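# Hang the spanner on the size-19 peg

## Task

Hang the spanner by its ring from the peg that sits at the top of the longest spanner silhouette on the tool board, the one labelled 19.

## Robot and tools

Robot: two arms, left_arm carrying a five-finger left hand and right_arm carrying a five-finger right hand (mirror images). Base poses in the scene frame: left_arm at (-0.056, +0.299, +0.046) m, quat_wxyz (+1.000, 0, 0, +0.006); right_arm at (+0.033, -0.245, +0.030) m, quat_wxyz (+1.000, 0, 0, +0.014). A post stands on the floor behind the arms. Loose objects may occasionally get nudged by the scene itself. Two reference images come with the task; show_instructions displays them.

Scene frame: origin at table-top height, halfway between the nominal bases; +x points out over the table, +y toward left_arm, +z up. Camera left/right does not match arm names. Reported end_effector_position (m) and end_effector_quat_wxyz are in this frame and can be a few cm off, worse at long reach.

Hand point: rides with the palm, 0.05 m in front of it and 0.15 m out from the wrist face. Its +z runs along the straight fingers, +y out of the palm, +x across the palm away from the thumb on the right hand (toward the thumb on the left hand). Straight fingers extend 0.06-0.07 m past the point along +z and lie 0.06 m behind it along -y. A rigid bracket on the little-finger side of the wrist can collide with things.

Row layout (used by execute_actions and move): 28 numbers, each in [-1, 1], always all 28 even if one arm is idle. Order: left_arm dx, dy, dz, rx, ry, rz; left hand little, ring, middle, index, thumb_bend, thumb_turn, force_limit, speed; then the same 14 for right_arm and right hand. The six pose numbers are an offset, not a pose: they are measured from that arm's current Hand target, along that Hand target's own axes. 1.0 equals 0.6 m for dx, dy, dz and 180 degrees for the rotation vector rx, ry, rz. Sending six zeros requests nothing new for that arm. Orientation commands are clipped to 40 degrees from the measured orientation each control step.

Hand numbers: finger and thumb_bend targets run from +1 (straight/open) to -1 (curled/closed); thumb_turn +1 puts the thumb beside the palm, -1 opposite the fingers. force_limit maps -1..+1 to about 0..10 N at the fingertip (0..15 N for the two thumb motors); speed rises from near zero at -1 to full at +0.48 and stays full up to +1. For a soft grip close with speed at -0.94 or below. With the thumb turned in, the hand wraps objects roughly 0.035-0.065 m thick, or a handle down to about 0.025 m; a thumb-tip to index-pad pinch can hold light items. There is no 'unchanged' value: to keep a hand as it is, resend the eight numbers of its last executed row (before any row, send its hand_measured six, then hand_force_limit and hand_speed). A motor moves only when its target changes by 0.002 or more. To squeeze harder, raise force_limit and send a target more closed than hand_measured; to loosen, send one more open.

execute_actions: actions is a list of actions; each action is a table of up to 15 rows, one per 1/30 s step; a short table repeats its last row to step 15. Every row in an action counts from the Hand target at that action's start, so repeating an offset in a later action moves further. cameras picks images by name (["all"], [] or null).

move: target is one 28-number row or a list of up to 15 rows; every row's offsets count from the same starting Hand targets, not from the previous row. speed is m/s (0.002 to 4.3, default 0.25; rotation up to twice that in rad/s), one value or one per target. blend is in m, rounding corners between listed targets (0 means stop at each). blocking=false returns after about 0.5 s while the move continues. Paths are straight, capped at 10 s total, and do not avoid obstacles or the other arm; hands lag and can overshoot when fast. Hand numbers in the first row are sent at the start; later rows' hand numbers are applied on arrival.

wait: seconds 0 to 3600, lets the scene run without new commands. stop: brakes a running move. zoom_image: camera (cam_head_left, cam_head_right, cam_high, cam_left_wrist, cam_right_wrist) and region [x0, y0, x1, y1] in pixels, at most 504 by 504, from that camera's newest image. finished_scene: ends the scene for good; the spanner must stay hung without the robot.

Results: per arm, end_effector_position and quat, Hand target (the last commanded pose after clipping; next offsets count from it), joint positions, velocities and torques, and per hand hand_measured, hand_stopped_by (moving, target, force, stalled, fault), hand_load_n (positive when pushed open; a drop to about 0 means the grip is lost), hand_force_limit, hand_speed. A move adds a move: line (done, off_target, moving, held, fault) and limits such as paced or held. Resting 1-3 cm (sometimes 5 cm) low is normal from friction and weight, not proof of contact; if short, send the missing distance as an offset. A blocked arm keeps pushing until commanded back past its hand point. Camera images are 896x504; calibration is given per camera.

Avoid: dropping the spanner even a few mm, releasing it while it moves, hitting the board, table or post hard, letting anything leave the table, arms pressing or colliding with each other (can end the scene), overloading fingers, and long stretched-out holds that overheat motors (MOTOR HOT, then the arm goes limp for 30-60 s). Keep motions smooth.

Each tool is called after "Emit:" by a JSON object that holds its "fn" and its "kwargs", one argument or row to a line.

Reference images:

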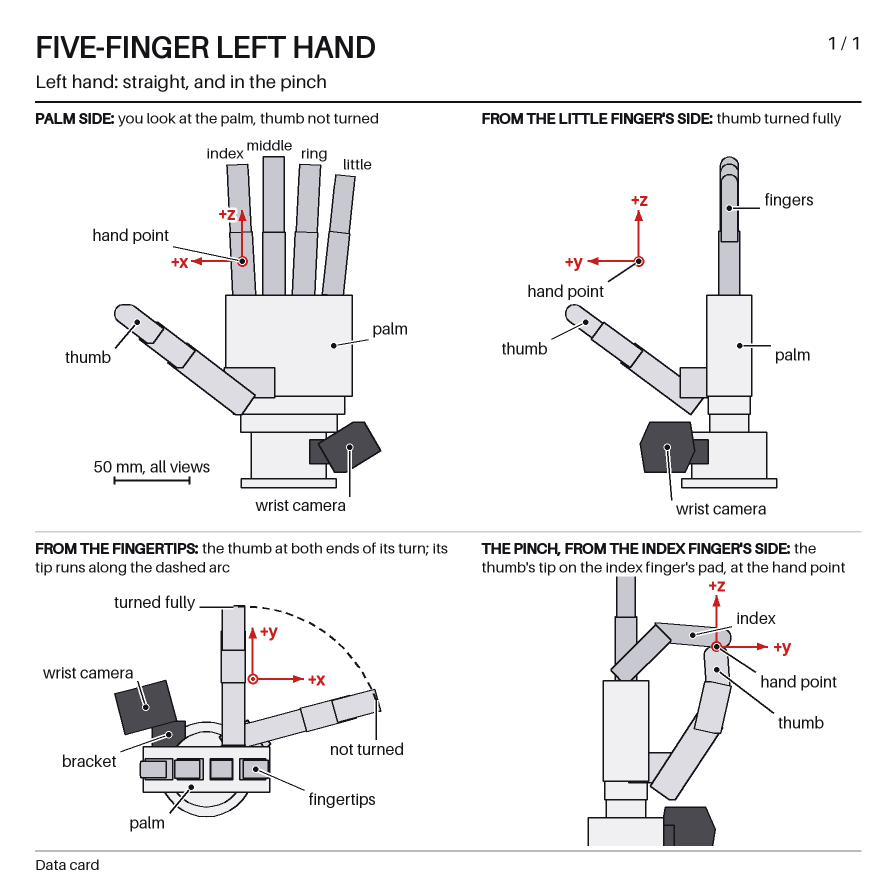

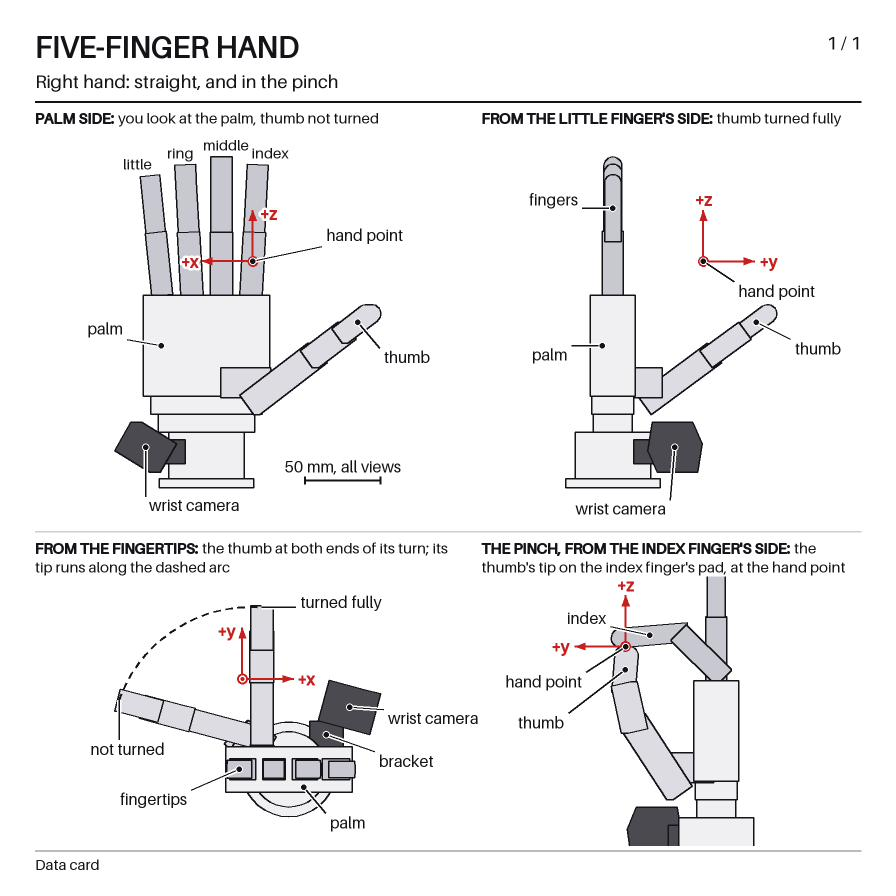

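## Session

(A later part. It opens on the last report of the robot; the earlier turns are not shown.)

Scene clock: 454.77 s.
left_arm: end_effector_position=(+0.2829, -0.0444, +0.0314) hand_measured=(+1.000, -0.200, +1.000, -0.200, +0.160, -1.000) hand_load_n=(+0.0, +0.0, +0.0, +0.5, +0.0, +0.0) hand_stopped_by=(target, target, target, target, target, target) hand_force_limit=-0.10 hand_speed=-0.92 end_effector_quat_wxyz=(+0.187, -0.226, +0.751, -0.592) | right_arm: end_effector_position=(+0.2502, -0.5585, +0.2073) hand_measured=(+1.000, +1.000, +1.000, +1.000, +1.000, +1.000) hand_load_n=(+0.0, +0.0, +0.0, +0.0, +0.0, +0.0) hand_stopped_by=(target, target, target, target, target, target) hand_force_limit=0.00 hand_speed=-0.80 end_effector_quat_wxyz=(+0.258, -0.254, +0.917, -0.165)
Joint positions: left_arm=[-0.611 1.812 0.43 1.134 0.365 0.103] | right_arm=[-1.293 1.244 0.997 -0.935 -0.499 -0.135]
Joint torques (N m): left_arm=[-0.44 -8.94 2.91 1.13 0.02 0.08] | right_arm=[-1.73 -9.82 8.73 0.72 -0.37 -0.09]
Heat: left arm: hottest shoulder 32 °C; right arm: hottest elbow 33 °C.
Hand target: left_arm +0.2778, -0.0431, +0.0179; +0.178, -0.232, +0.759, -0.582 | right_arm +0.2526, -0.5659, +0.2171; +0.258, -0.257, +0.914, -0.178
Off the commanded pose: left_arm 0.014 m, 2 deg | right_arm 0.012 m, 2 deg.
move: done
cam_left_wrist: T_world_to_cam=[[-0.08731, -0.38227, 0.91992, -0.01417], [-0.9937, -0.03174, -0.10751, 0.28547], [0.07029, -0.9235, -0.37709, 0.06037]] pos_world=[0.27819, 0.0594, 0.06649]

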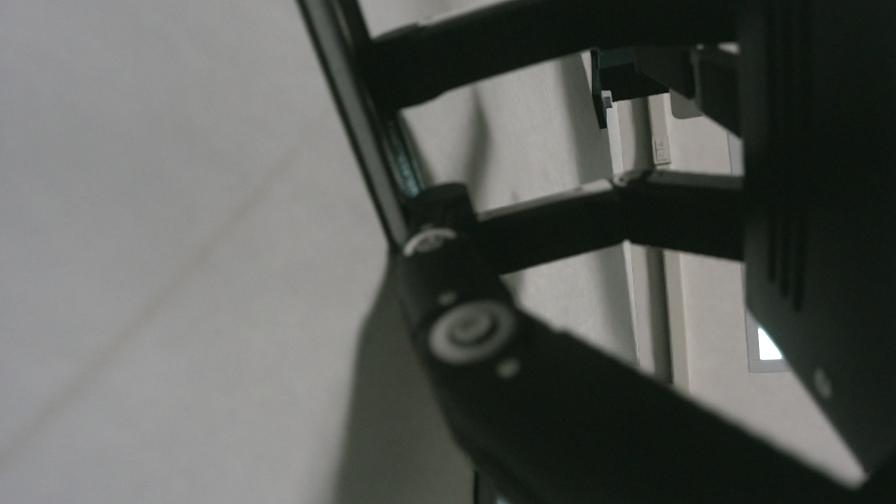

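Emit:
{"fn": "move", "kwargs": {
  "target": [
    [0,0,0,0,0,0,1,0.25,1,0.25,0.16,-1,0,-0.4,0,0,0,0,0,0,1,1,1,1,1,1,0,-0.8],
    [0.0,-0.0437,-0.0117,0,0,0,1,0.25,1,0.25,0.28,-1,0,-0.4,0,0,0,0,0,0,1,1,1,1,1,1,0,-0.8],
    [0.0,-0.0195,-0.0052,0,0,0,1,0.25,1,0.25,0.28,-1,0,-0.4,0,0,0,0,0,0,1,1,1,1,1,1,0,-0.8]
  ],
  "speed": 0.05,
  "cameras": ["cam_left_wrist"]
}}

Emit:
{"fn": "zoom_image", "kwargs": {
  "camera": "cam_left_wrist",
  "region": [300, 0, 550, 250]
}}

Scene clock: 473.97 s.
left_arm: end_effector_position=(+0.2796, -0.0419, +0.0315) hand_measured=(+1.000, +0.250, +1.000, +0.250, +0.280, -1.000) hand_load_n=(+0.0, +0.0, +0.0, +0.0, +0.0, +0.0) hand_stopped_by=(target, target, target, target, target, target) hand_force_limit=0.00 hand_speed=-0.40 end_effector_quat_wxyz=(+0.177, -0.233, +0.760, -0.580) | right_arm: end_effector_position=(+0.2502, -0.5585, +0.2073) hand_measured=(+1.000, +1.000, +1.000, +1.000, +1.000, +1.000) hand_load_n=(+0.0, +0.0, +0.0, +0.0, +0.0, -0.5) hand_stopped_by=(target, target, target, target, target, target) hand_force_limit=0.00 hand_speed=-0.80 end_effector_quat_wxyz=(+0.258, -0.254, +0.917, -0.165)
Joint positions: left_arm=[-0.611 1.774 0.43 1.056 0.363 0.103] | right_arm=[-1.293 1.244 0.997 -0.935 -0.499 -0.135]
Joint torques (N m): left_arm=[-0.38 -9.93 3.02 2.24 0.06 0.09] | right_arm=[-1.49 -9.99 8.72 0.72 -0.37 -0.09]
Heat: left arm: hottest shoulder 32 °C; right arm: hottest elbow 33 °C.
Hand target: left_arm +0.2778, -0.0431, +0.0300; +0.178, -0.232, +0.759, -0.582 | right_arm +0.2526, -0.5659, +0.2171; +0.258, -0.257, +0.914, -0.178
Off the commanded pose: left_arm 0.003 m, 0 deg | right_arm 0.012 m, 2 deg.
move: done
cam_left_wrist: T_world_to_cam=[[-0.0573, -0.40282, 0.91348, -0.02266], [-0.99662, -0.03084, -0.07611, 0.28217], [0.05883, -0.91476, -0.3997, 0.06716]] pos_world=[0.27597, 0.06101, 0.06902]

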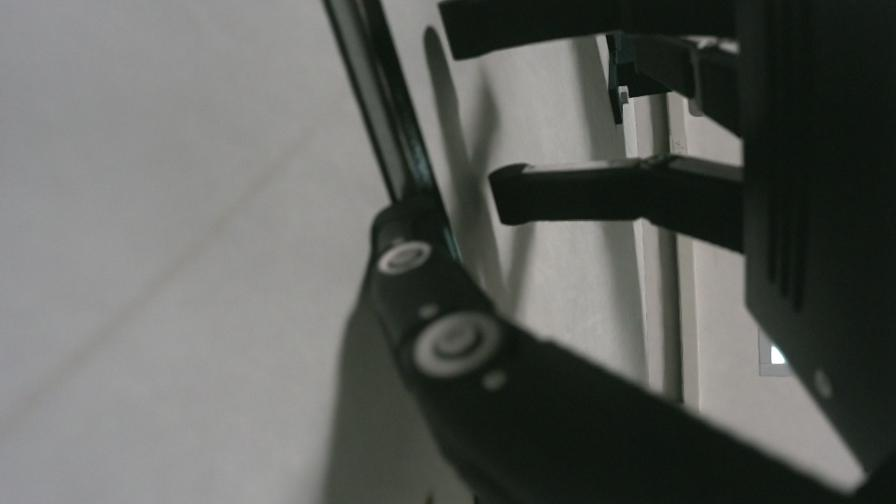

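Scaled by 2.016 from the camera's image (finer frame: 1280x720).

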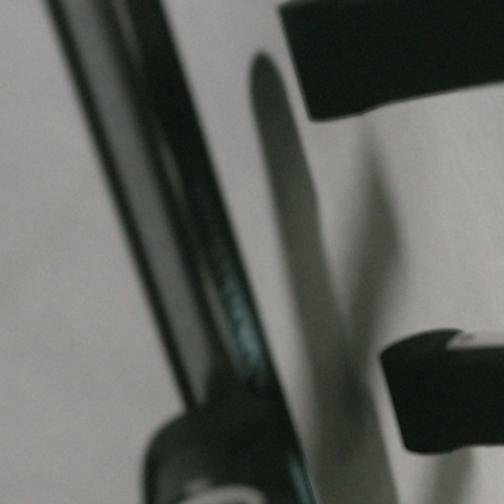

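Emit:
{"fn": "move", "kwargs": {
  "target": [0,0.0258,0.0069,0,0,0,1,0.08,1,0.08,0.28,-1,0,-0.6,0,0,0,0,0,0,1,1,1,1,1,1,0,-0.8],
  "speed": 0.03,
  "cameras": ["cam_left_wrist"]
}}

Emit:
{"fn": "zoom_image", "kwargs": {
  "camera": "cam_left_wrist",
  "region": [300, 0, 550, 250]
}}

Scene clock: 477.47 s.
left_arm: end_effector_position=(+0.2822, -0.0445, +0.0299) hand_measured=(+1.000, +0.080, +1.000, +0.080, +0.280, -1.000) hand_load_n=(+0.0, +0.0, +0.0, +0.0, -2.0, +0.0) hand_stopped_by=(target, target, target, target, target, target) hand_force_limit=0.00 hand_speed=-0.60 end_effector_quat_wxyz=(+0.185, -0.226, +0.751, -0.592) | right_arm: end_effector_position=(+0.2502, -0.5585, +0.2073) hand_measured=(+1.000, +1.000, +1.000, +1.000, +1.000, +1.000) hand_load_n=(+0.0, +0.0, +0.0, +0.0, +0.0, +0.0) hand_stopped_by=(target, target, target, target, target, target) hand_force_limit=0.00 hand_speed=-0.80 end_effector_quat_wxyz=(+0.258, -0.254, +0.917, -0.165)
Joint positions: left_arm=[-0.611 1.819 0.43 1.14 0.366 0.1] | right_arm=[-1.293 1.244 0.997 -0.935 -0.499 -0.135]
Joint torques (N m): left_arm=[-0.38 -8 2.93 1.51 -0.04 0.11] | right_arm=[-1.67 -10.11 8.7 0.7 -0.37 -0.09]
Heat: left arm: hottest shoulder 32 °C; right arm: hottest elbow 33 °C.
Hand target: left_arm +0.2779, -0.0430, +0.0139; +0.178, -0.232, +0.759, -0.582 | right_arm +0.2526, -0.5659, +0.2171; +0.258, -0.257, +0.914, -0.178
Off the commanded pose: left_arm 0.017 m, 2 deg | right_arm 0.012 m, 2 deg.
move: off_target (left_arm)
cam_left_wrist: T_world_to_cam=[[-0.08459, -0.38077, 0.92079, -0.01368], [-0.99407, -0.03117, -0.10421, 0.28475], [0.06838, -0.92415, -0.37587, 0.0602]] pos_world=[0.27778, 0.0593, 0.0649]

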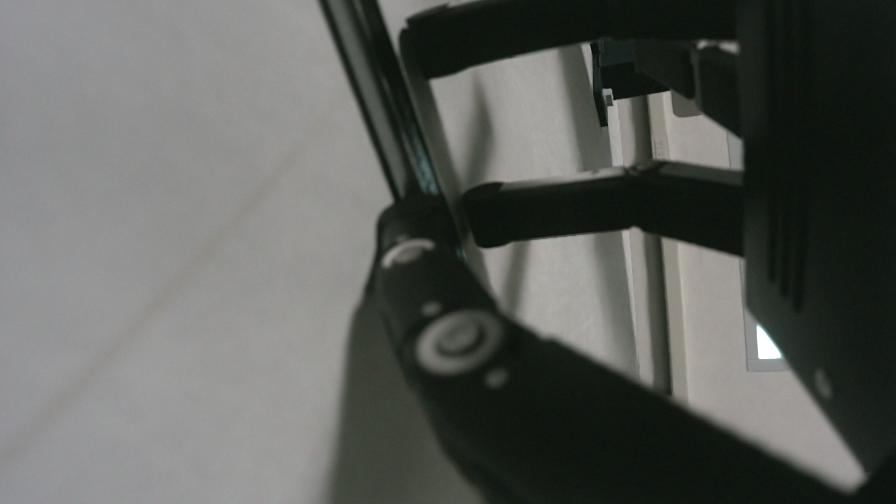

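Scaled by 2.016 from the camera's image (finer frame: 1280x720).

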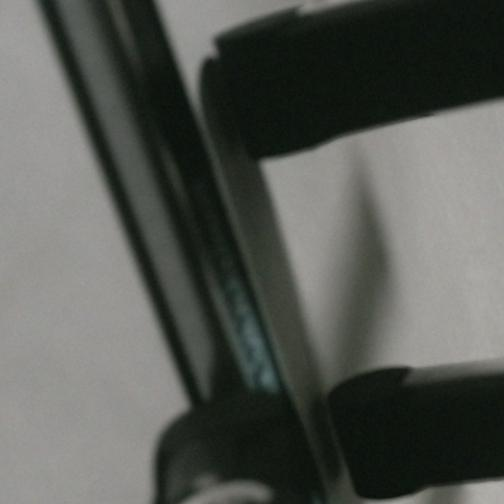

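Emit:
{"fn": "move", "kwargs": {
  "target": [0,0,0,0,0,0,1,-0.12,1,-0.12,0.28,-1,-0.1,-0.92,0,0,0,0,0,0,1,1,1,1,1,1,0,-0.8],
  "speed": 0.03,
  "cameras": ["cam_left_wrist"]
}}

Emit:
{"fn": "zoom_image", "kwargs": {
  "camera": "cam_left_wrist",
  "region": [300, 0, 550, 250]
}}

Scene clock: 481.00 s.
left_arm: end_effector_position=(+0.2823, -0.0446, +0.0303) hand_measured=(+1.000, -0.120, +1.000, -0.120, +0.280, -1.000) hand_load_n=(+0.0, -0.5, +0.0, +1.5, -1.0, +0.0) hand_stopped_by=(target, target, target, target, target, target) hand_force_limit=-0.10 hand_speed=-0.92 end_effector_quat_wxyz=(+0.185, -0.227, +0.750, -0.593) | right_arm: end_effector_position=(+0.2502, -0.5585, +0.2073) hand_measured=(+1.000, +1.000, +1.000, +1.000, +1.000, +1.000) hand_load_n=(+0.0, +0.0, +0.0, +0.0, -0.5, -0.5) hand_stopped_by=(target, target, target, target, target, target) hand_force_limit=0.00 hand_speed=-0.80 end_effector_quat_wxyz=(+0.258, -0.254, +0.917, -0.165)
Joint positions: left_arm=[-0.611 1.819 0.43 1.141 0.366 0.099] | right_arm=[-1.293 1.244 0.997 -0.935 -0.499 -0.135]
Joint torques (N m): left_arm=[-0.44 -8.06 2.93 1.47 -0.04 0.12] | right_arm=[-1.49 -9.88 8.73 0.76 -0.36 -0.09]
Heat: left arm: hottest shoulder 32 °C; right arm: hottest elbow 33 °C.
Hand target: left_arm +0.2779, -0.0430, +0.0140; +0.178, -0.232, +0.759, -0.582 | right_arm +0.2526, -0.5659, +0.2171; +0.258, -0.257, +0.914, -0.178
Off the commanded pose: left_arm 0.017 m, 2 deg | right_arm 0.012 m, 2 deg.
move: done
cam_left_wrist: T_world_to_cam=[[-0.08482, -0.37944, 0.92132, -0.01395], [-0.99402, -0.03161, -0.10453, 0.2849], [0.06878, -0.92468, -0.37449, 0.06]] pos_world=[0.27788, 0.0592, 0.0651]

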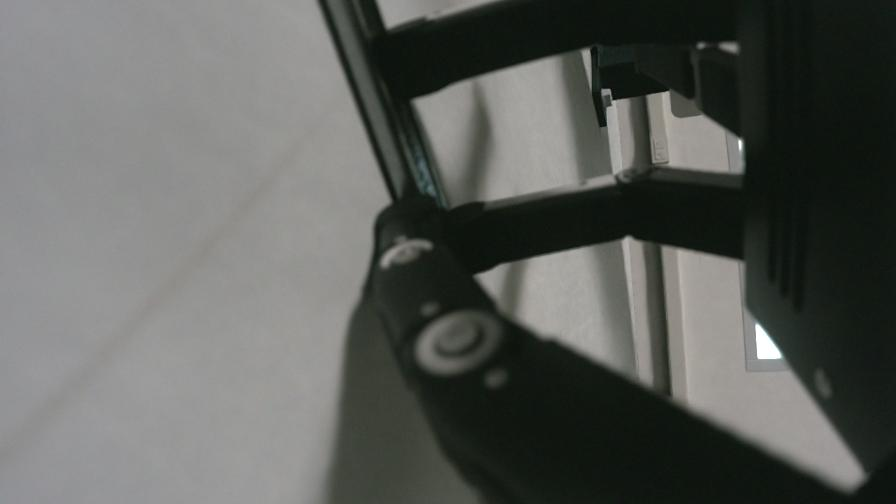

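Scaled by 2.016 from the camera's image (finer frame: 1280x720).

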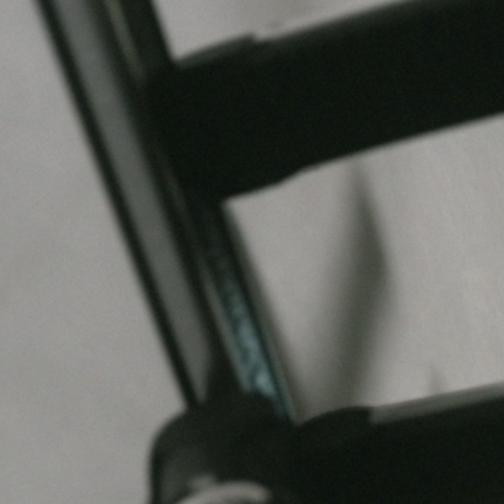

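Emit:
{"fn": "move", "kwargs": {
  "target": [0,0,0,0,0,0,1,-0.2,1,-0.2,0.28,-1,0.0,-0.92,0,0,0,0,0,0,1,1,1,1,1,1,0,-0.8],
  "speed": 0.03,
  "cameras": ["cam_left_wrist"]
}}

Emit:
{"fn": "zoom_image", "kwargs": {
  "camera": "cam_left_wrist",
  "region": [300, 0, 550, 250]
}}

Scene clock: 483.50 s.
left_arm: end_effector_position=(+0.2834, -0.0455, +0.0329) hand_measured=(+1.000, -0.200, +1.000, -0.200, +0.280, -1.000) hand_load_n=(+0.0, +0.5, +0.0, +2.0, +1.0, +0.5) hand_stopped_by=(target, target, target, target, target, target) hand_force_limit=0.00 hand_speed=-0.92 end_effector_quat_wxyz=(+0.187, -0.225, +0.747, -0.597) | right_arm: end_effector_position=(+0.2502, -0.5585, +0.2073) hand_measured=(+1.000, +1.000, +1.000, +1.000, +1.000, +1.000) hand_load_n=(+0.0, +0.0, +0.0, +0.0, +0.0, -0.5) hand_stopped_by=(target, target, target, target, target, target) hand_force_limit=0.00 hand_speed=-0.80 end_effector_quat_wxyz=(+0.258, -0.254, +0.917, -0.165)
Joint positions: left_arm=[-0.611 1.819 0.43 1.153 0.366 0.097] | right_arm=[-1.293 1.244 0.997 -0.935 -0.499 -0.135]
Joint torques (N m): left_arm=[-0.38 -8.12 2.91 1.01 -0.04 0.14] | right_arm=[-1.61 -9.99 8.72 0.73 -0.37 -0.08]
Heat: left arm: hottest shoulder 32 °C; right arm: hottest elbow 33 °C.
Hand target: left_arm +0.2779, -0.0431, +0.0140; +0.178, -0.232, +0.759, -0.582 | right_arm +0.2526, -0.5659, +0.2171; +0.258, -0.257, +0.914, -0.178
Off the commanded pose: left_arm 0.020 m, 2 deg | right_arm 0.012 m, 2 deg.
move: done
cam_left_wrist: T_world_to_cam=[[-0.09192, -0.37257, 0.92344, -0.01436], [-0.99315, -0.03285, -0.11211, 0.28611], [0.0721, -0.92742, -0.367, 0.05881]] pos_world=[0.27859, 0.05859, 0.06692]

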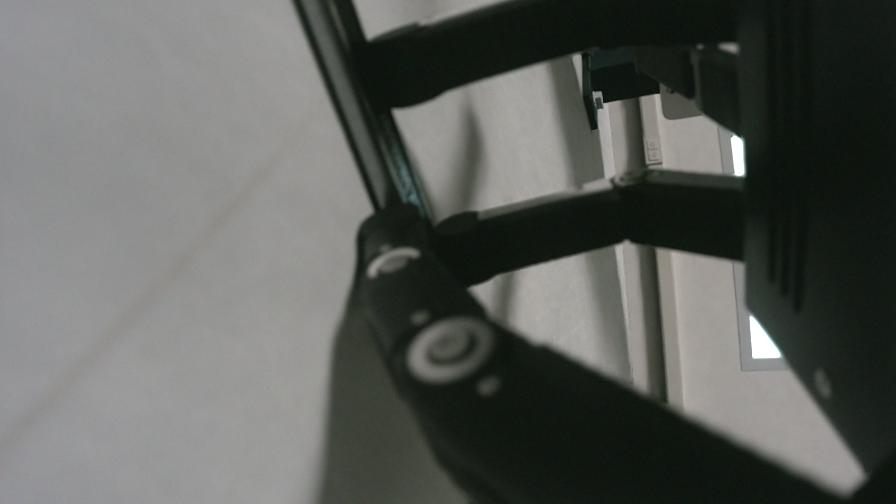

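Scaled by 2.016 from the camera's image (finer frame: 1280x720).

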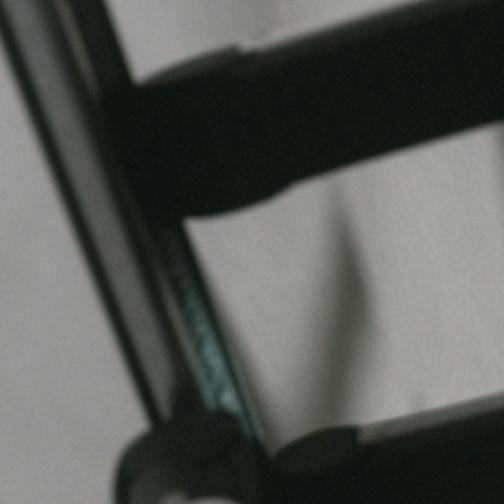

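Emit:
{"fn": "move", "kwargs": {
  "target": [
    [0,0,0,0,0,0,1,0.3,1,0.3,0.28,-1,0,-0.4,0,0,0,0,0,0,1,1,1,1,1,1,0,-0.8],
    [-0.13,-0.08,-0.06,0,0,0,1,0.3,1,0.3,0.28,-1,0,-0.4,0,0,0,0,0,0,1,1,1,1,1,1,0,-0.8]
  ],
  "speed": 0.1,
  "cameras": ["cam_left_wrist","cam_head_right","cam_high"]
}}

Emit:
{"fn": "zoom_image", "kwargs": {
  "camera": "cam_left_wrist",
  "region": [100, 0, 600, 500]
}}

Scene clock: 495.30 s.
left_arm: end_effector_position=(+0.3169, +0.0227, +0.0581) hand_measured=(+1.000, +0.300, +1.000, +0.300, +0.280, -1.000) hand_load_n=(+0.0, +0.0, +0.0, +0.0, -0.5, +0.0) hand_stopped_by=(target, target, target, target, target, target) hand_force_limit=0.00 hand_speed=-0.40 end_effector_quat_wxyz=(+0.167, -0.242, +0.762, -0.577) | right_arm: end_effector_position=(+0.2502, -0.5585, +0.2073) hand_measured=(+1.000, +1.000, +1.000, +1.000, +1.000, +1.000) hand_load_n=(+0.0, +0.0, +0.0, +0.0, +0.0, +0.0) hand_stopped_by=(target, target, target, target, target, target) hand_force_limit=0.00 hand_speed=-0.80 end_effector_quat_wxyz=(+0.258, -0.254, +0.917, -0.165)
Joint positions: left_arm=[-0.376 1.645 0.45 0.852 0.59 0.171] | right_arm=[-1.293 1.244 0.997 -0.935 -0.499 -0.135]
Joint torques (N m): left_arm=[0.21 -11.52 6.58 0.75 0.26 0.21] | right_arm=[-1.67 -10.05 8.75 0.68 -0.37 -0.09]
Heat: left arm: hottest shoulder 32 °C; right arm: hottest elbow 33 °C.
Hand target: left_arm +0.3301, +0.0190, +0.0697; +0.178, -0.232, +0.759, -0.583 | right_arm +0.2526, -0.5659, +0.2171; +0.258, -0.257, +0.914, -0.178
Off the commanded pose: left_arm 0.018 m, 2 deg | right_arm 0.012 m, 2 deg.
move: off_target (left_arm)
cam_left_wrist: T_world_to_cam=[[-0.03158, -0.40236, 0.91494, -0.02697], [-0.99835, -0.03124, -0.0482, 0.32237], [0.04797, -0.91495, -0.40071, 0.13825]] pos_world=[0.31435, 0.12571, 0.09561]
Images, in order (width x height): cam_head_right 896x504, cam_high 896x504, cam_left_wrist 896x504.

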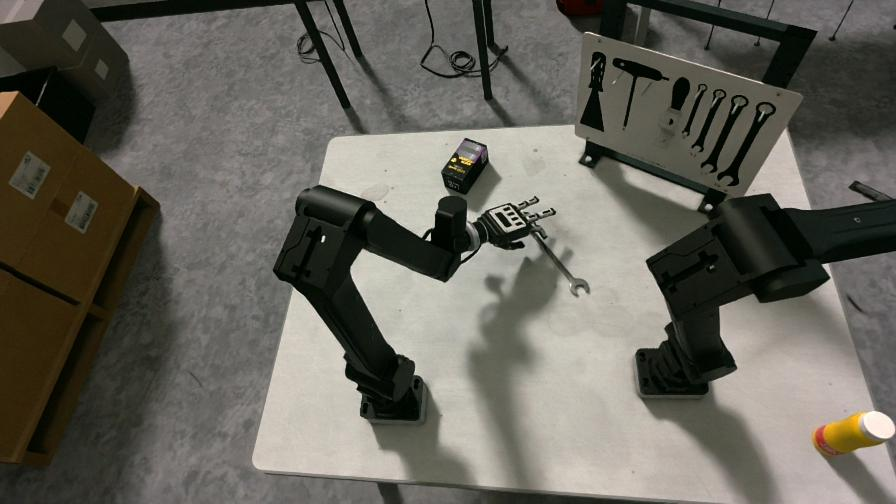

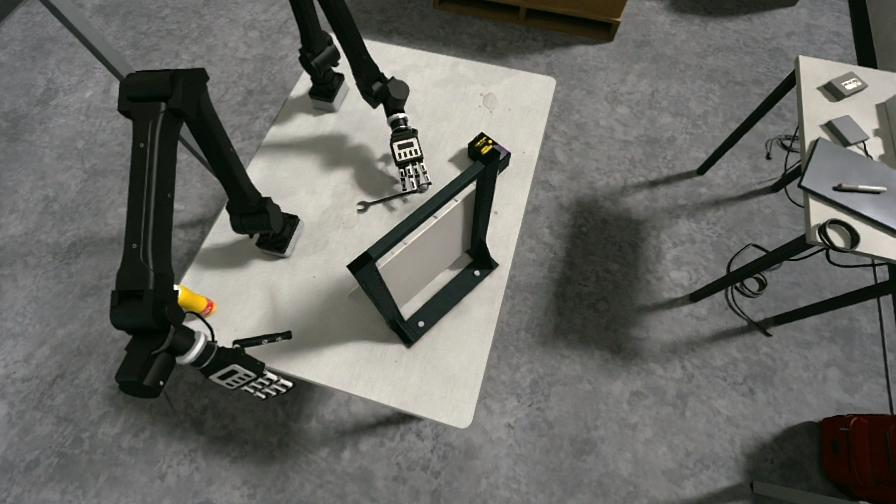

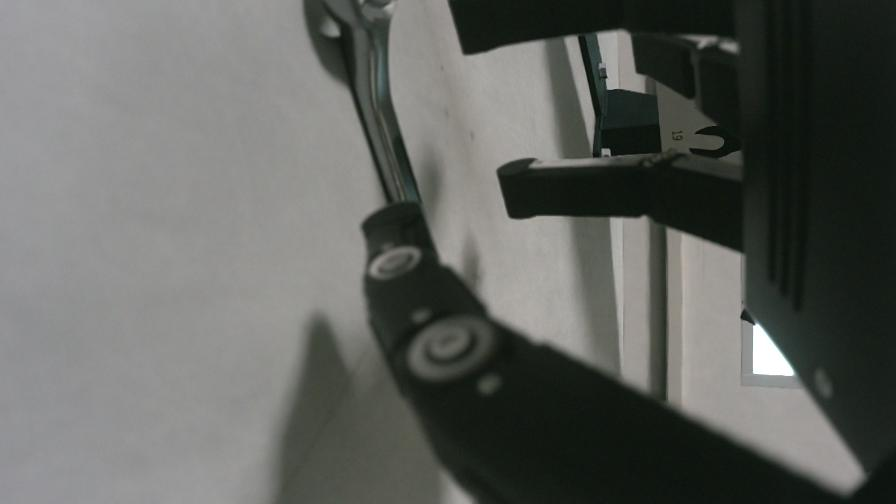

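Scaled by 1.008 from the camera's image (finer frame: 1280x720).

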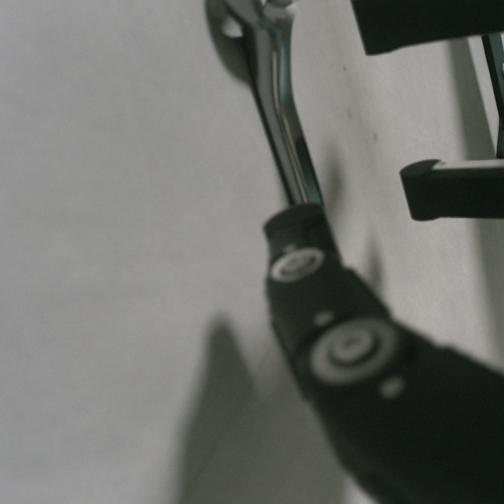

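Emit:
{"fn": "zoom_image", "kwargs": {
  "camera": "cam_left_wrist",
  "region": [280, 0, 480, 220]
}}

Emit:
{"fn": "zoom_image", "kwargs": {
  "camera": "cam_high",
  "region": [350, 150, 450, 230]
}}

Emit:
{"fn": "zoom_image", "kwargs": {
  "camera": "cam_head_right",
  "region": [510, 190, 610, 310]
}}

Scaled by 2.291 from the camera's image (finer frame: 1280x720).

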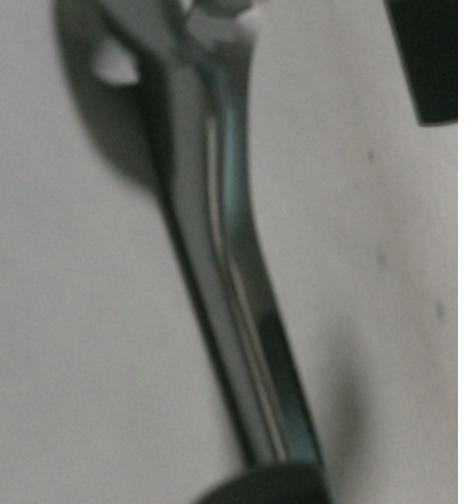

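Scaled by 5.040 from the camera's image (finer frame: 1280x720).

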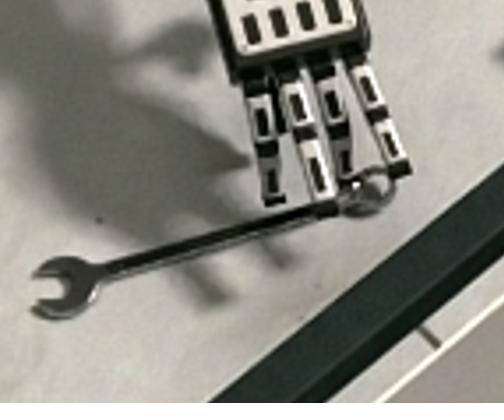

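Scaled by 4.200 from the camera's image (finer frame: 1280x720).

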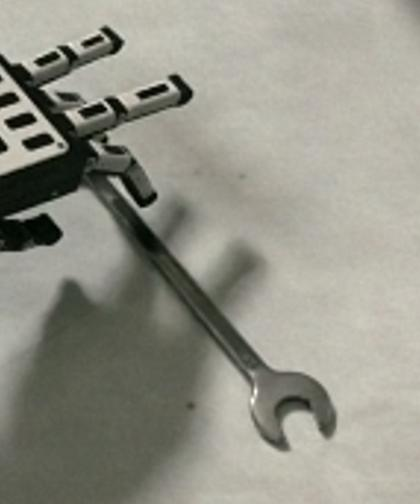

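Emit:
{"fn": "move", "kwargs": {
  "target": [-0.06,-0.07,0.0,0,0,0,1,1,1,0.3,0.28,-1,0,-0.4,0,0,0,0,0,0,1,1,1,1,1,1,0,-0.8],
  "speed": 0.1,
  "cameras": ["cam_left_wrist","cam_head_right","cam_high","cam_head_left"]
}}

Emit:
{"fn": "zoom_image", "kwargs": {
  "camera": "cam_left_wrist",
  "region": [200, 0, 500, 300]
}}

Emit:
{"fn": "zoom_image", "kwargs": {
  "camera": "cam_high",
  "region": [350, 150, 450, 230]
}}

Emit:
{"fn": "zoom_image", "kwargs": {
  "camera": "cam_head_right",
  "region": [510, 190, 610, 310]
}}

Scene clock: 517.13 s.
left_arm: end_effector_position=(+0.3509, +0.0321, +0.0946) hand_measured=(+1.000, +1.000, +1.000, +0.300, +0.280, -1.000) hand_load_n=(+0.0, +0.0, +0.0, +0.0, +0.0, +0.0) hand_stopped_by=(target, target, target, target, target, target) hand_force_limit=0.00 hand_speed=-0.40 end_effector_quat_wxyz=(+0.164, -0.242, +0.763, -0.576) | right_arm: end_effector_position=(+0.2502, -0.5585, +0.2073) hand_measured=(+1.000, +1.000, +1.000, +1.000, +1.000, +1.000) hand_load_n=(+0.0, +0.0, +0.0, +0.0, +0.0, +0.0) hand_stopped_by=(target, target, target, target, target, target) hand_force_limit=0.00 hand_speed=-0.80 end_effector_quat_wxyz=(+0.258, -0.254, +0.917, -0.165)
Joint positions: left_arm=[-0.316 1.56 0.549 0.649 0.65 0.195] | right_arm=[-1.293 1.244 0.997 -0.935 -0.499 -0.135]
Joint torques (N m): left_arm=[0.44 -12.04 8.39 0.68 0.28 0.19] | right_arm=[-1.32 -10.11 8.75 0.73 -0.37 -0.07]
Heat: left arm: hottest shoulder 32 °C; right arm: hottest elbow 33 °C.
Hand target: left_arm +0.3660, +0.0301, +0.1102; +0.178, -0.232, +0.759, -0.582 | right_arm +0.2526, -0.5659, +0.2171; +0.258, -0.257, +0.914, -0.178
Off the commanded pose: left_arm 0.022 m, 2 deg | right_arm 0.012 m, 2 deg.
move: off_target (left_arm)
cam_left_wrist: T_world_to_cam=[[-0.02765, -0.40241, 0.91504, -0.05687], [-0.99869, -0.02822, -0.04259, 0.35782], [0.04296, -0.91503, -0.4011, 0.16163]] pos_world=[0.34884, 0.13511, 0.13211]
Images, in order (width x height): cam_head_left 896x504, cam_head_right 896x504, cam_high 896x504, cam_left_wrist 896x504.

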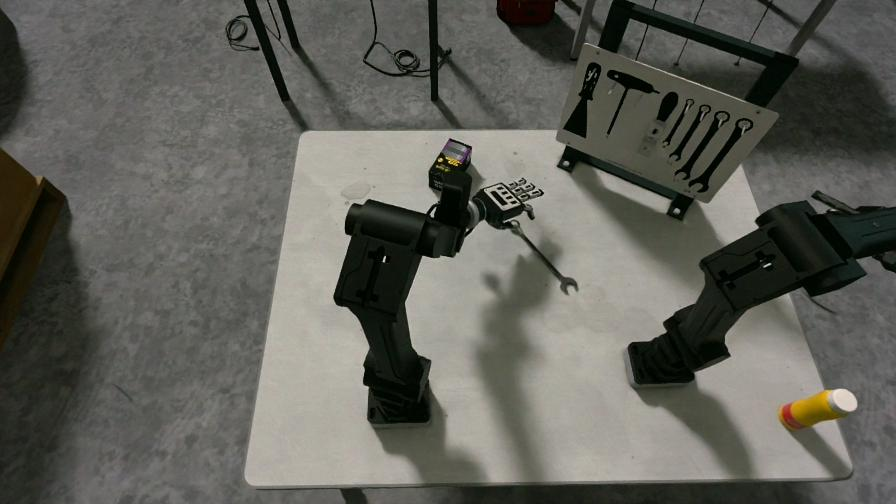

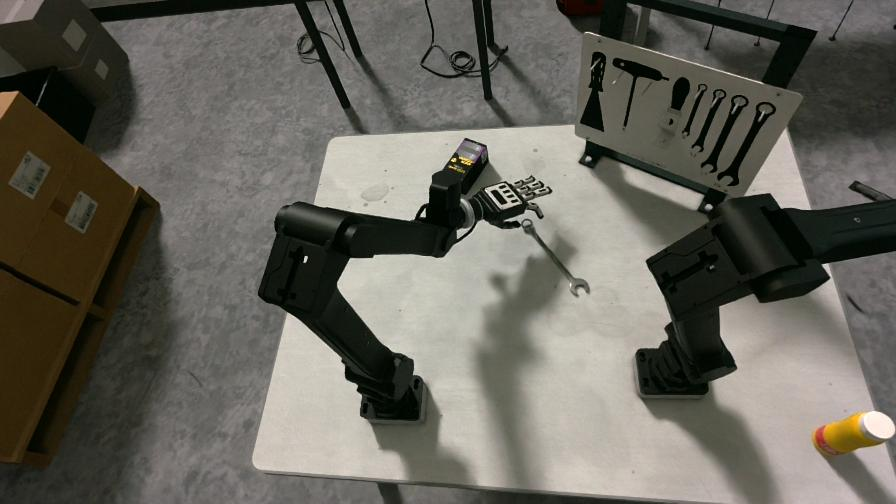

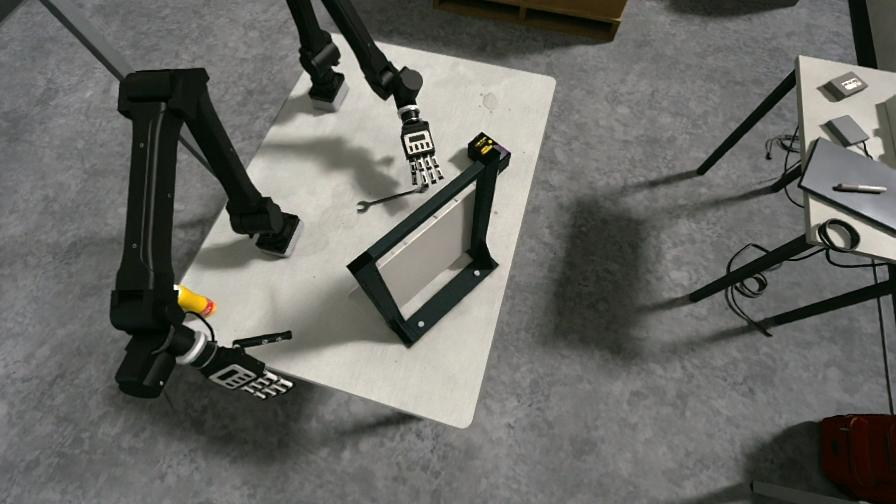

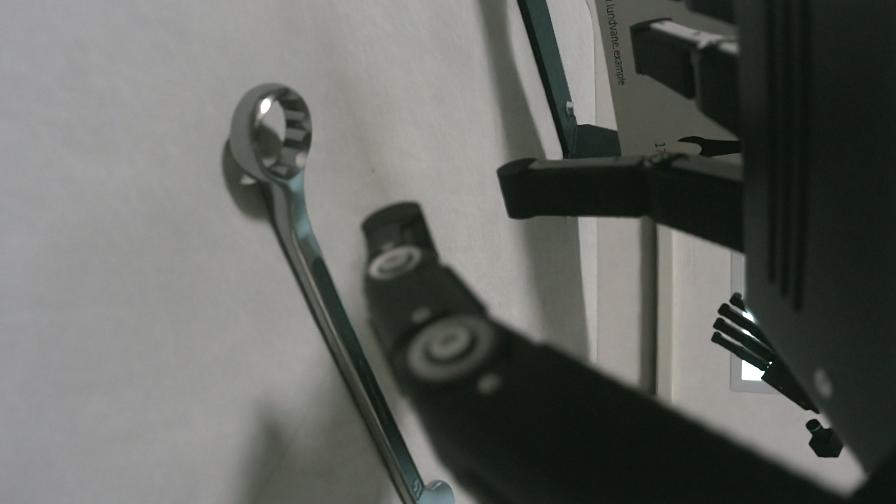

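Scaled by 1.680 from the camera's image (finer frame: 1280x720).

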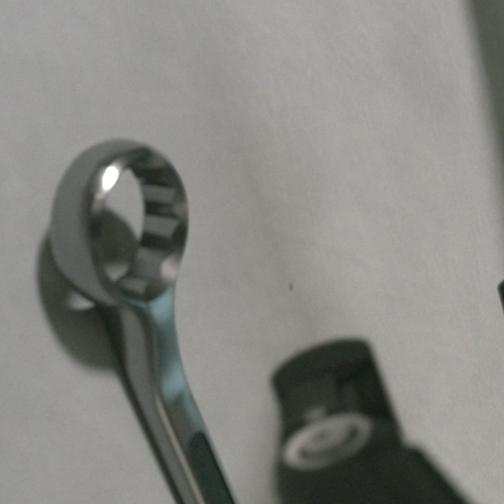

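Scaled by 5.040 from the camera's image (finer frame: 1280x720).

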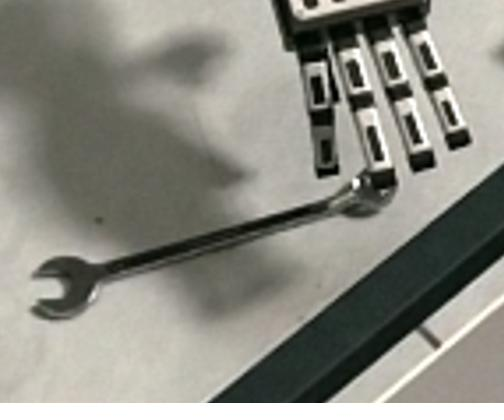

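Scaled by 4.200 from the camera's image (finer frame: 1280x720).

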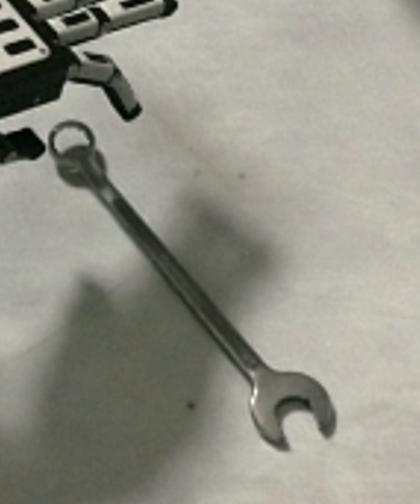

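Emit:
{"fn": "move", "kwargs": {
  "target": [0.0085,0.0495,0.0427,-0.0127,-0.1834,-0.0062,1,1,0.35,0.35,0.2,-1,0,-0.4,0,0,0,0,0,0,1,1,1,1,1,1,0,-0.8],
  "speed": 0.1,
  "cameras": ["cam_left_wrist","cam_head_right","cam_high","cam_head_left"]
}}

Emit:
{"fn": "zoom_image", "kwargs": {
  "camera": "cam_left_wrist",
  "region": [200, 0, 700, 500]
}}

Scene clock: 624.60 s.
left_arm: end_effector_position=(+0.3716, +0.0166, +0.0762) hand_measured=(+1.000, +1.000, +0.350, +0.350, +0.200, -1.000) hand_load_n=(+0.0, +0.0, +0.0, +0.0, +0.0, +0.0) hand_stopped_by=(target, target, target, target, target, target) hand_force_limit=0.00 hand_speed=-0.40 end_effector_quat_wxyz=(+0.377, -0.397, +0.690, -0.473) | right_arm: end_effector_position=(+0.2502, -0.5585, +0.2073) hand_measured=(+1.000, +1.000, +1.000, +1.000, +1.000, +1.000) hand_load_n=(+0.0, +0.0, +0.0, +0.0, +0.0, +0.0) hand_stopped_by=(target, target, target, target, target, target) hand_force_limit=0.00 hand_speed=-0.80 end_effector_quat_wxyz=(+0.258, -0.254, +0.917, -0.165)
Joint positions: left_arm=[-0.635 1.605 0.491 0.835 -0.238 0.083] | right_arm=[-1.293 1.244 0.997 -0.935 -0.499 -0.135]
Joint torques (N m): left_arm=[-0.5 -9.47 5.16 2.24 -0.11 0.02] | right_arm=[-1.44 -9.93 8.7 0.69 -0.38 -0.1]
Heat: left arm: hottest shoulder 33 °C; right arm: hottest elbow 34 °C.
Hand target: left_arm +0.3714, +0.0131, +0.0751; +0.376, -0.398, +0.686, -0.479 | right_arm +0.2526, -0.5659, +0.2171; +0.258, -0.257, +0.914, -0.178
Off the commanded pose: left_arm 0.004 m, 1 deg | right_arm 0.012 m, 2 deg.
move: done
cam_left_wrist: T_world_to_cam=[[0.11723, -0.4926, 0.86232, -0.09411], [-0.82066, -0.53704, -0.19522, 0.33119], [0.55927, -0.68479, -0.46721, -0.05147]] pos_world=[0.31161, 0.09626, 0.12176]
Images, in order (width x height): cam_head_left 896x504, cam_head_right 896x504, cam_high 896x504, cam_left_wrist 896x504.

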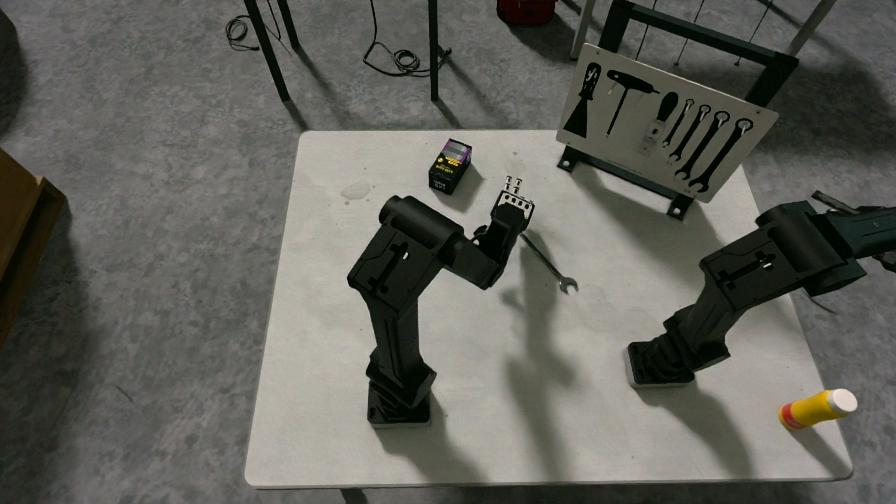

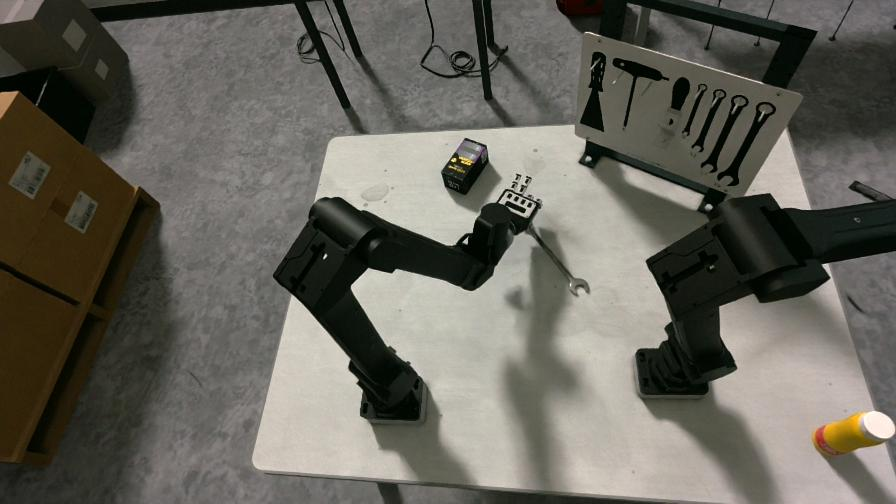

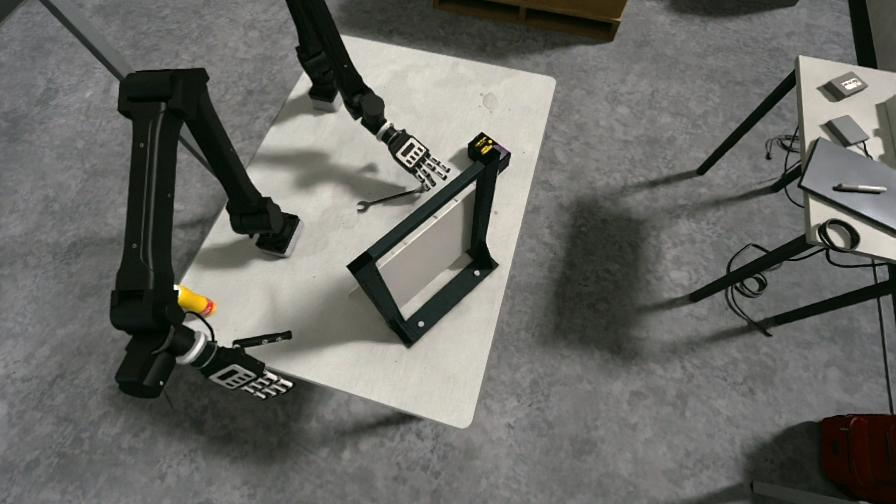

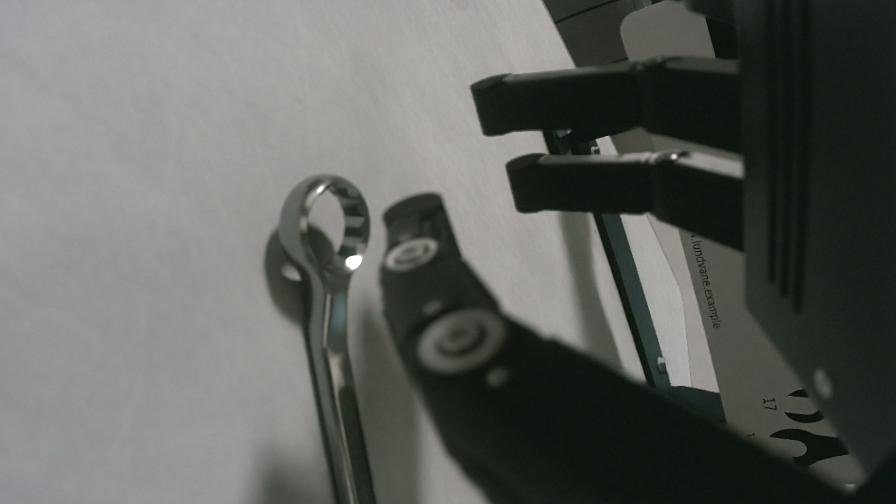

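Scaled by 1.008 from the camera's image (finer frame: 1280x720).

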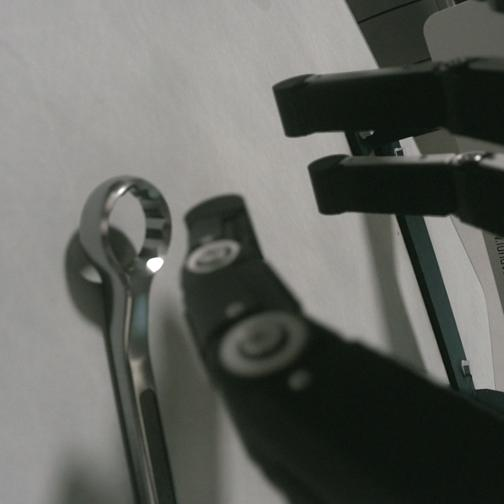

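Emit:
{"fn": "move", "kwargs": {
  "target": [0.0085,0.0455,0.0212,0,0,0,1,1,0.35,0.35,0.2,-1,0,-0.4,0,0,0,0,0,0,1,1,1,1,1,1,0,-0.8],
  "speed": 0.06,
  "cameras": ["cam_left_wrist"]
}}

Emit:
{"fn": "zoom_image", "kwargs": {
  "camera": "cam_left_wrist",
  "region": [250, 50, 600, 400]
}}

Scene clock: 631.20 s.
left_arm: end_effector_position=(+0.3718, +0.0164, +0.0404) hand_measured=(+1.000, +1.000, +0.350, +0.350, +0.200, -1.000) hand_load_n=(-0.5, +0.0, +0.0, +0.0, +0.0, +0.0) hand_stopped_by=(target, target, target, target, target, target) hand_force_limit=0.00 hand_speed=-0.40 end_effector_quat_wxyz=(+0.375, -0.398, +0.694, -0.468) | right_arm: end_effector_position=(+0.2502, -0.5585, +0.2073) hand_measured=(+1.000, +1.000, +1.000, +1.000, +1.000, +1.000) hand_load_n=(+0.0, +0.0, +0.0, +0.0, +0.0, +0.0) hand_stopped_by=(target, target, target, target, target, target) hand_force_limit=0.00 hand_speed=-0.80 end_effector_quat_wxyz=(+0.258, -0.254, +0.917, -0.165)
Joint positions: left_arm=[-0.635 1.734 0.491 0.95 -0.238 0.082] | right_arm=[-1.293 1.244 0.997 -0.935 -0.499 -0.135]
Joint torques (N m): left_arm=[-0.56 -10.81 4.86 2.3 -0.11 0.02] | right_arm=[-1.2 -9.88 8.72 0.73 -0.37 -0.09]
Heat: left arm: hottest shoulder 33 °C; right arm: hottest elbow 34 °C.
Hand target: left_arm +0.3757, +0.0100, +0.0449; +0.376, -0.398, +0.686, -0.479 | right_arm +0.2526, -0.5659, +0.2171; +0.258, -0.257, +0.914, -0.178
Off the commanded pose: left_arm 0.009 m, 2 deg | right_arm 0.012 m, 2 deg.
move: done
cam_left_wrist: T_world_to_cam=[[0.12741, -0.4991, 0.85713, -0.0669], [-0.82281, -0.53575, -0.18965, 0.32486], [0.55386, -0.68109, -0.47892, -0.06605]] pos_world=[0.3124, 0.09567, 0.08732]

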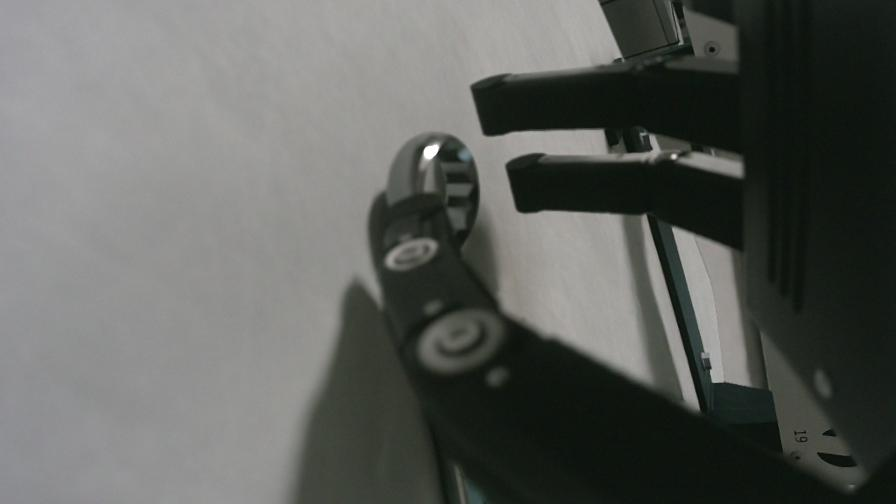

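Scaled by 1.440 from the camera's image (finer frame: 1280x720).

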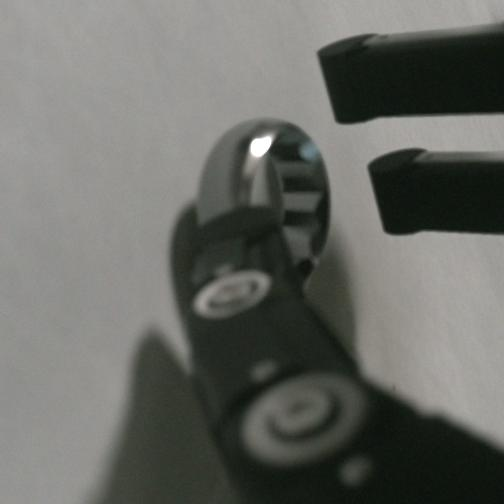

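Emit:
{"fn": "move", "kwargs": {
  "target": [0.0045,-0.002,0.0055,0,0,0,1,1,0.35,0.35,0.2,-1,0,-0.4,0,0,0,0,0,0,1,1,1,1,1,1,0,-0.8],
  "speed": 0.06,
  "cameras": []
}}

Scene clock: 636.47 s.
left_arm: end_effector_position=(+0.3714, +0.0158, +0.0405) hand_measured=(+1.000, +1.000, +0.350, +0.350, +0.200, -1.000) hand_load_n=(+0.0, +0.0, -0.5, +0.0, +0.0, +0.0) hand_stopped_by=(target, target, target, target, target, target) hand_force_limit=0.00 hand_speed=-0.40 end_effector_quat_wxyz=(+0.375, -0.399, +0.693, -0.468) | right_arm: end_effector_position=(+0.2502, -0.5585, +0.2073) hand_measured=(+1.000, +1.000, +1.000, +1.000, +1.000, +1.000) hand_load_n=(+0.0, +0.0, +0.0, +0.0, +0.0, +0.0) hand_stopped_by=(target, target, target, target, target, target) hand_force_limit=0.00 hand_speed=-0.80 end_effector_quat_wxyz=(+0.258, -0.254, +0.917, -0.165)
Joint positions: left_arm=[-0.638 1.734 0.491 0.95 -0.243 0.081] | right_arm=[-1.293 1.244 0.997 -0.935 -0.499 -0.135]
Joint torques (N m): left_arm=[-0.67 -10.29 5.68 2.07 -0.11 0.02] | right_arm=[-1.67 -9.93 8.75 0.69 -0.37 -0.07]
Heat: left arm: hottest elbow 33 °C; right arm: hottest elbow 34 °C.
Hand target: left_arm +0.3778, +0.0062, +0.0448; +0.376, -0.398, +0.686, -0.479 | right_arm +0.2526, -0.5659, +0.2171; +0.258, -0.257, +0.914, -0.178
Off the commanded pose: left_arm 0.012 m, 2 deg | right_arm 0.012 m, 2 deg.
move: off_target (left_arm)


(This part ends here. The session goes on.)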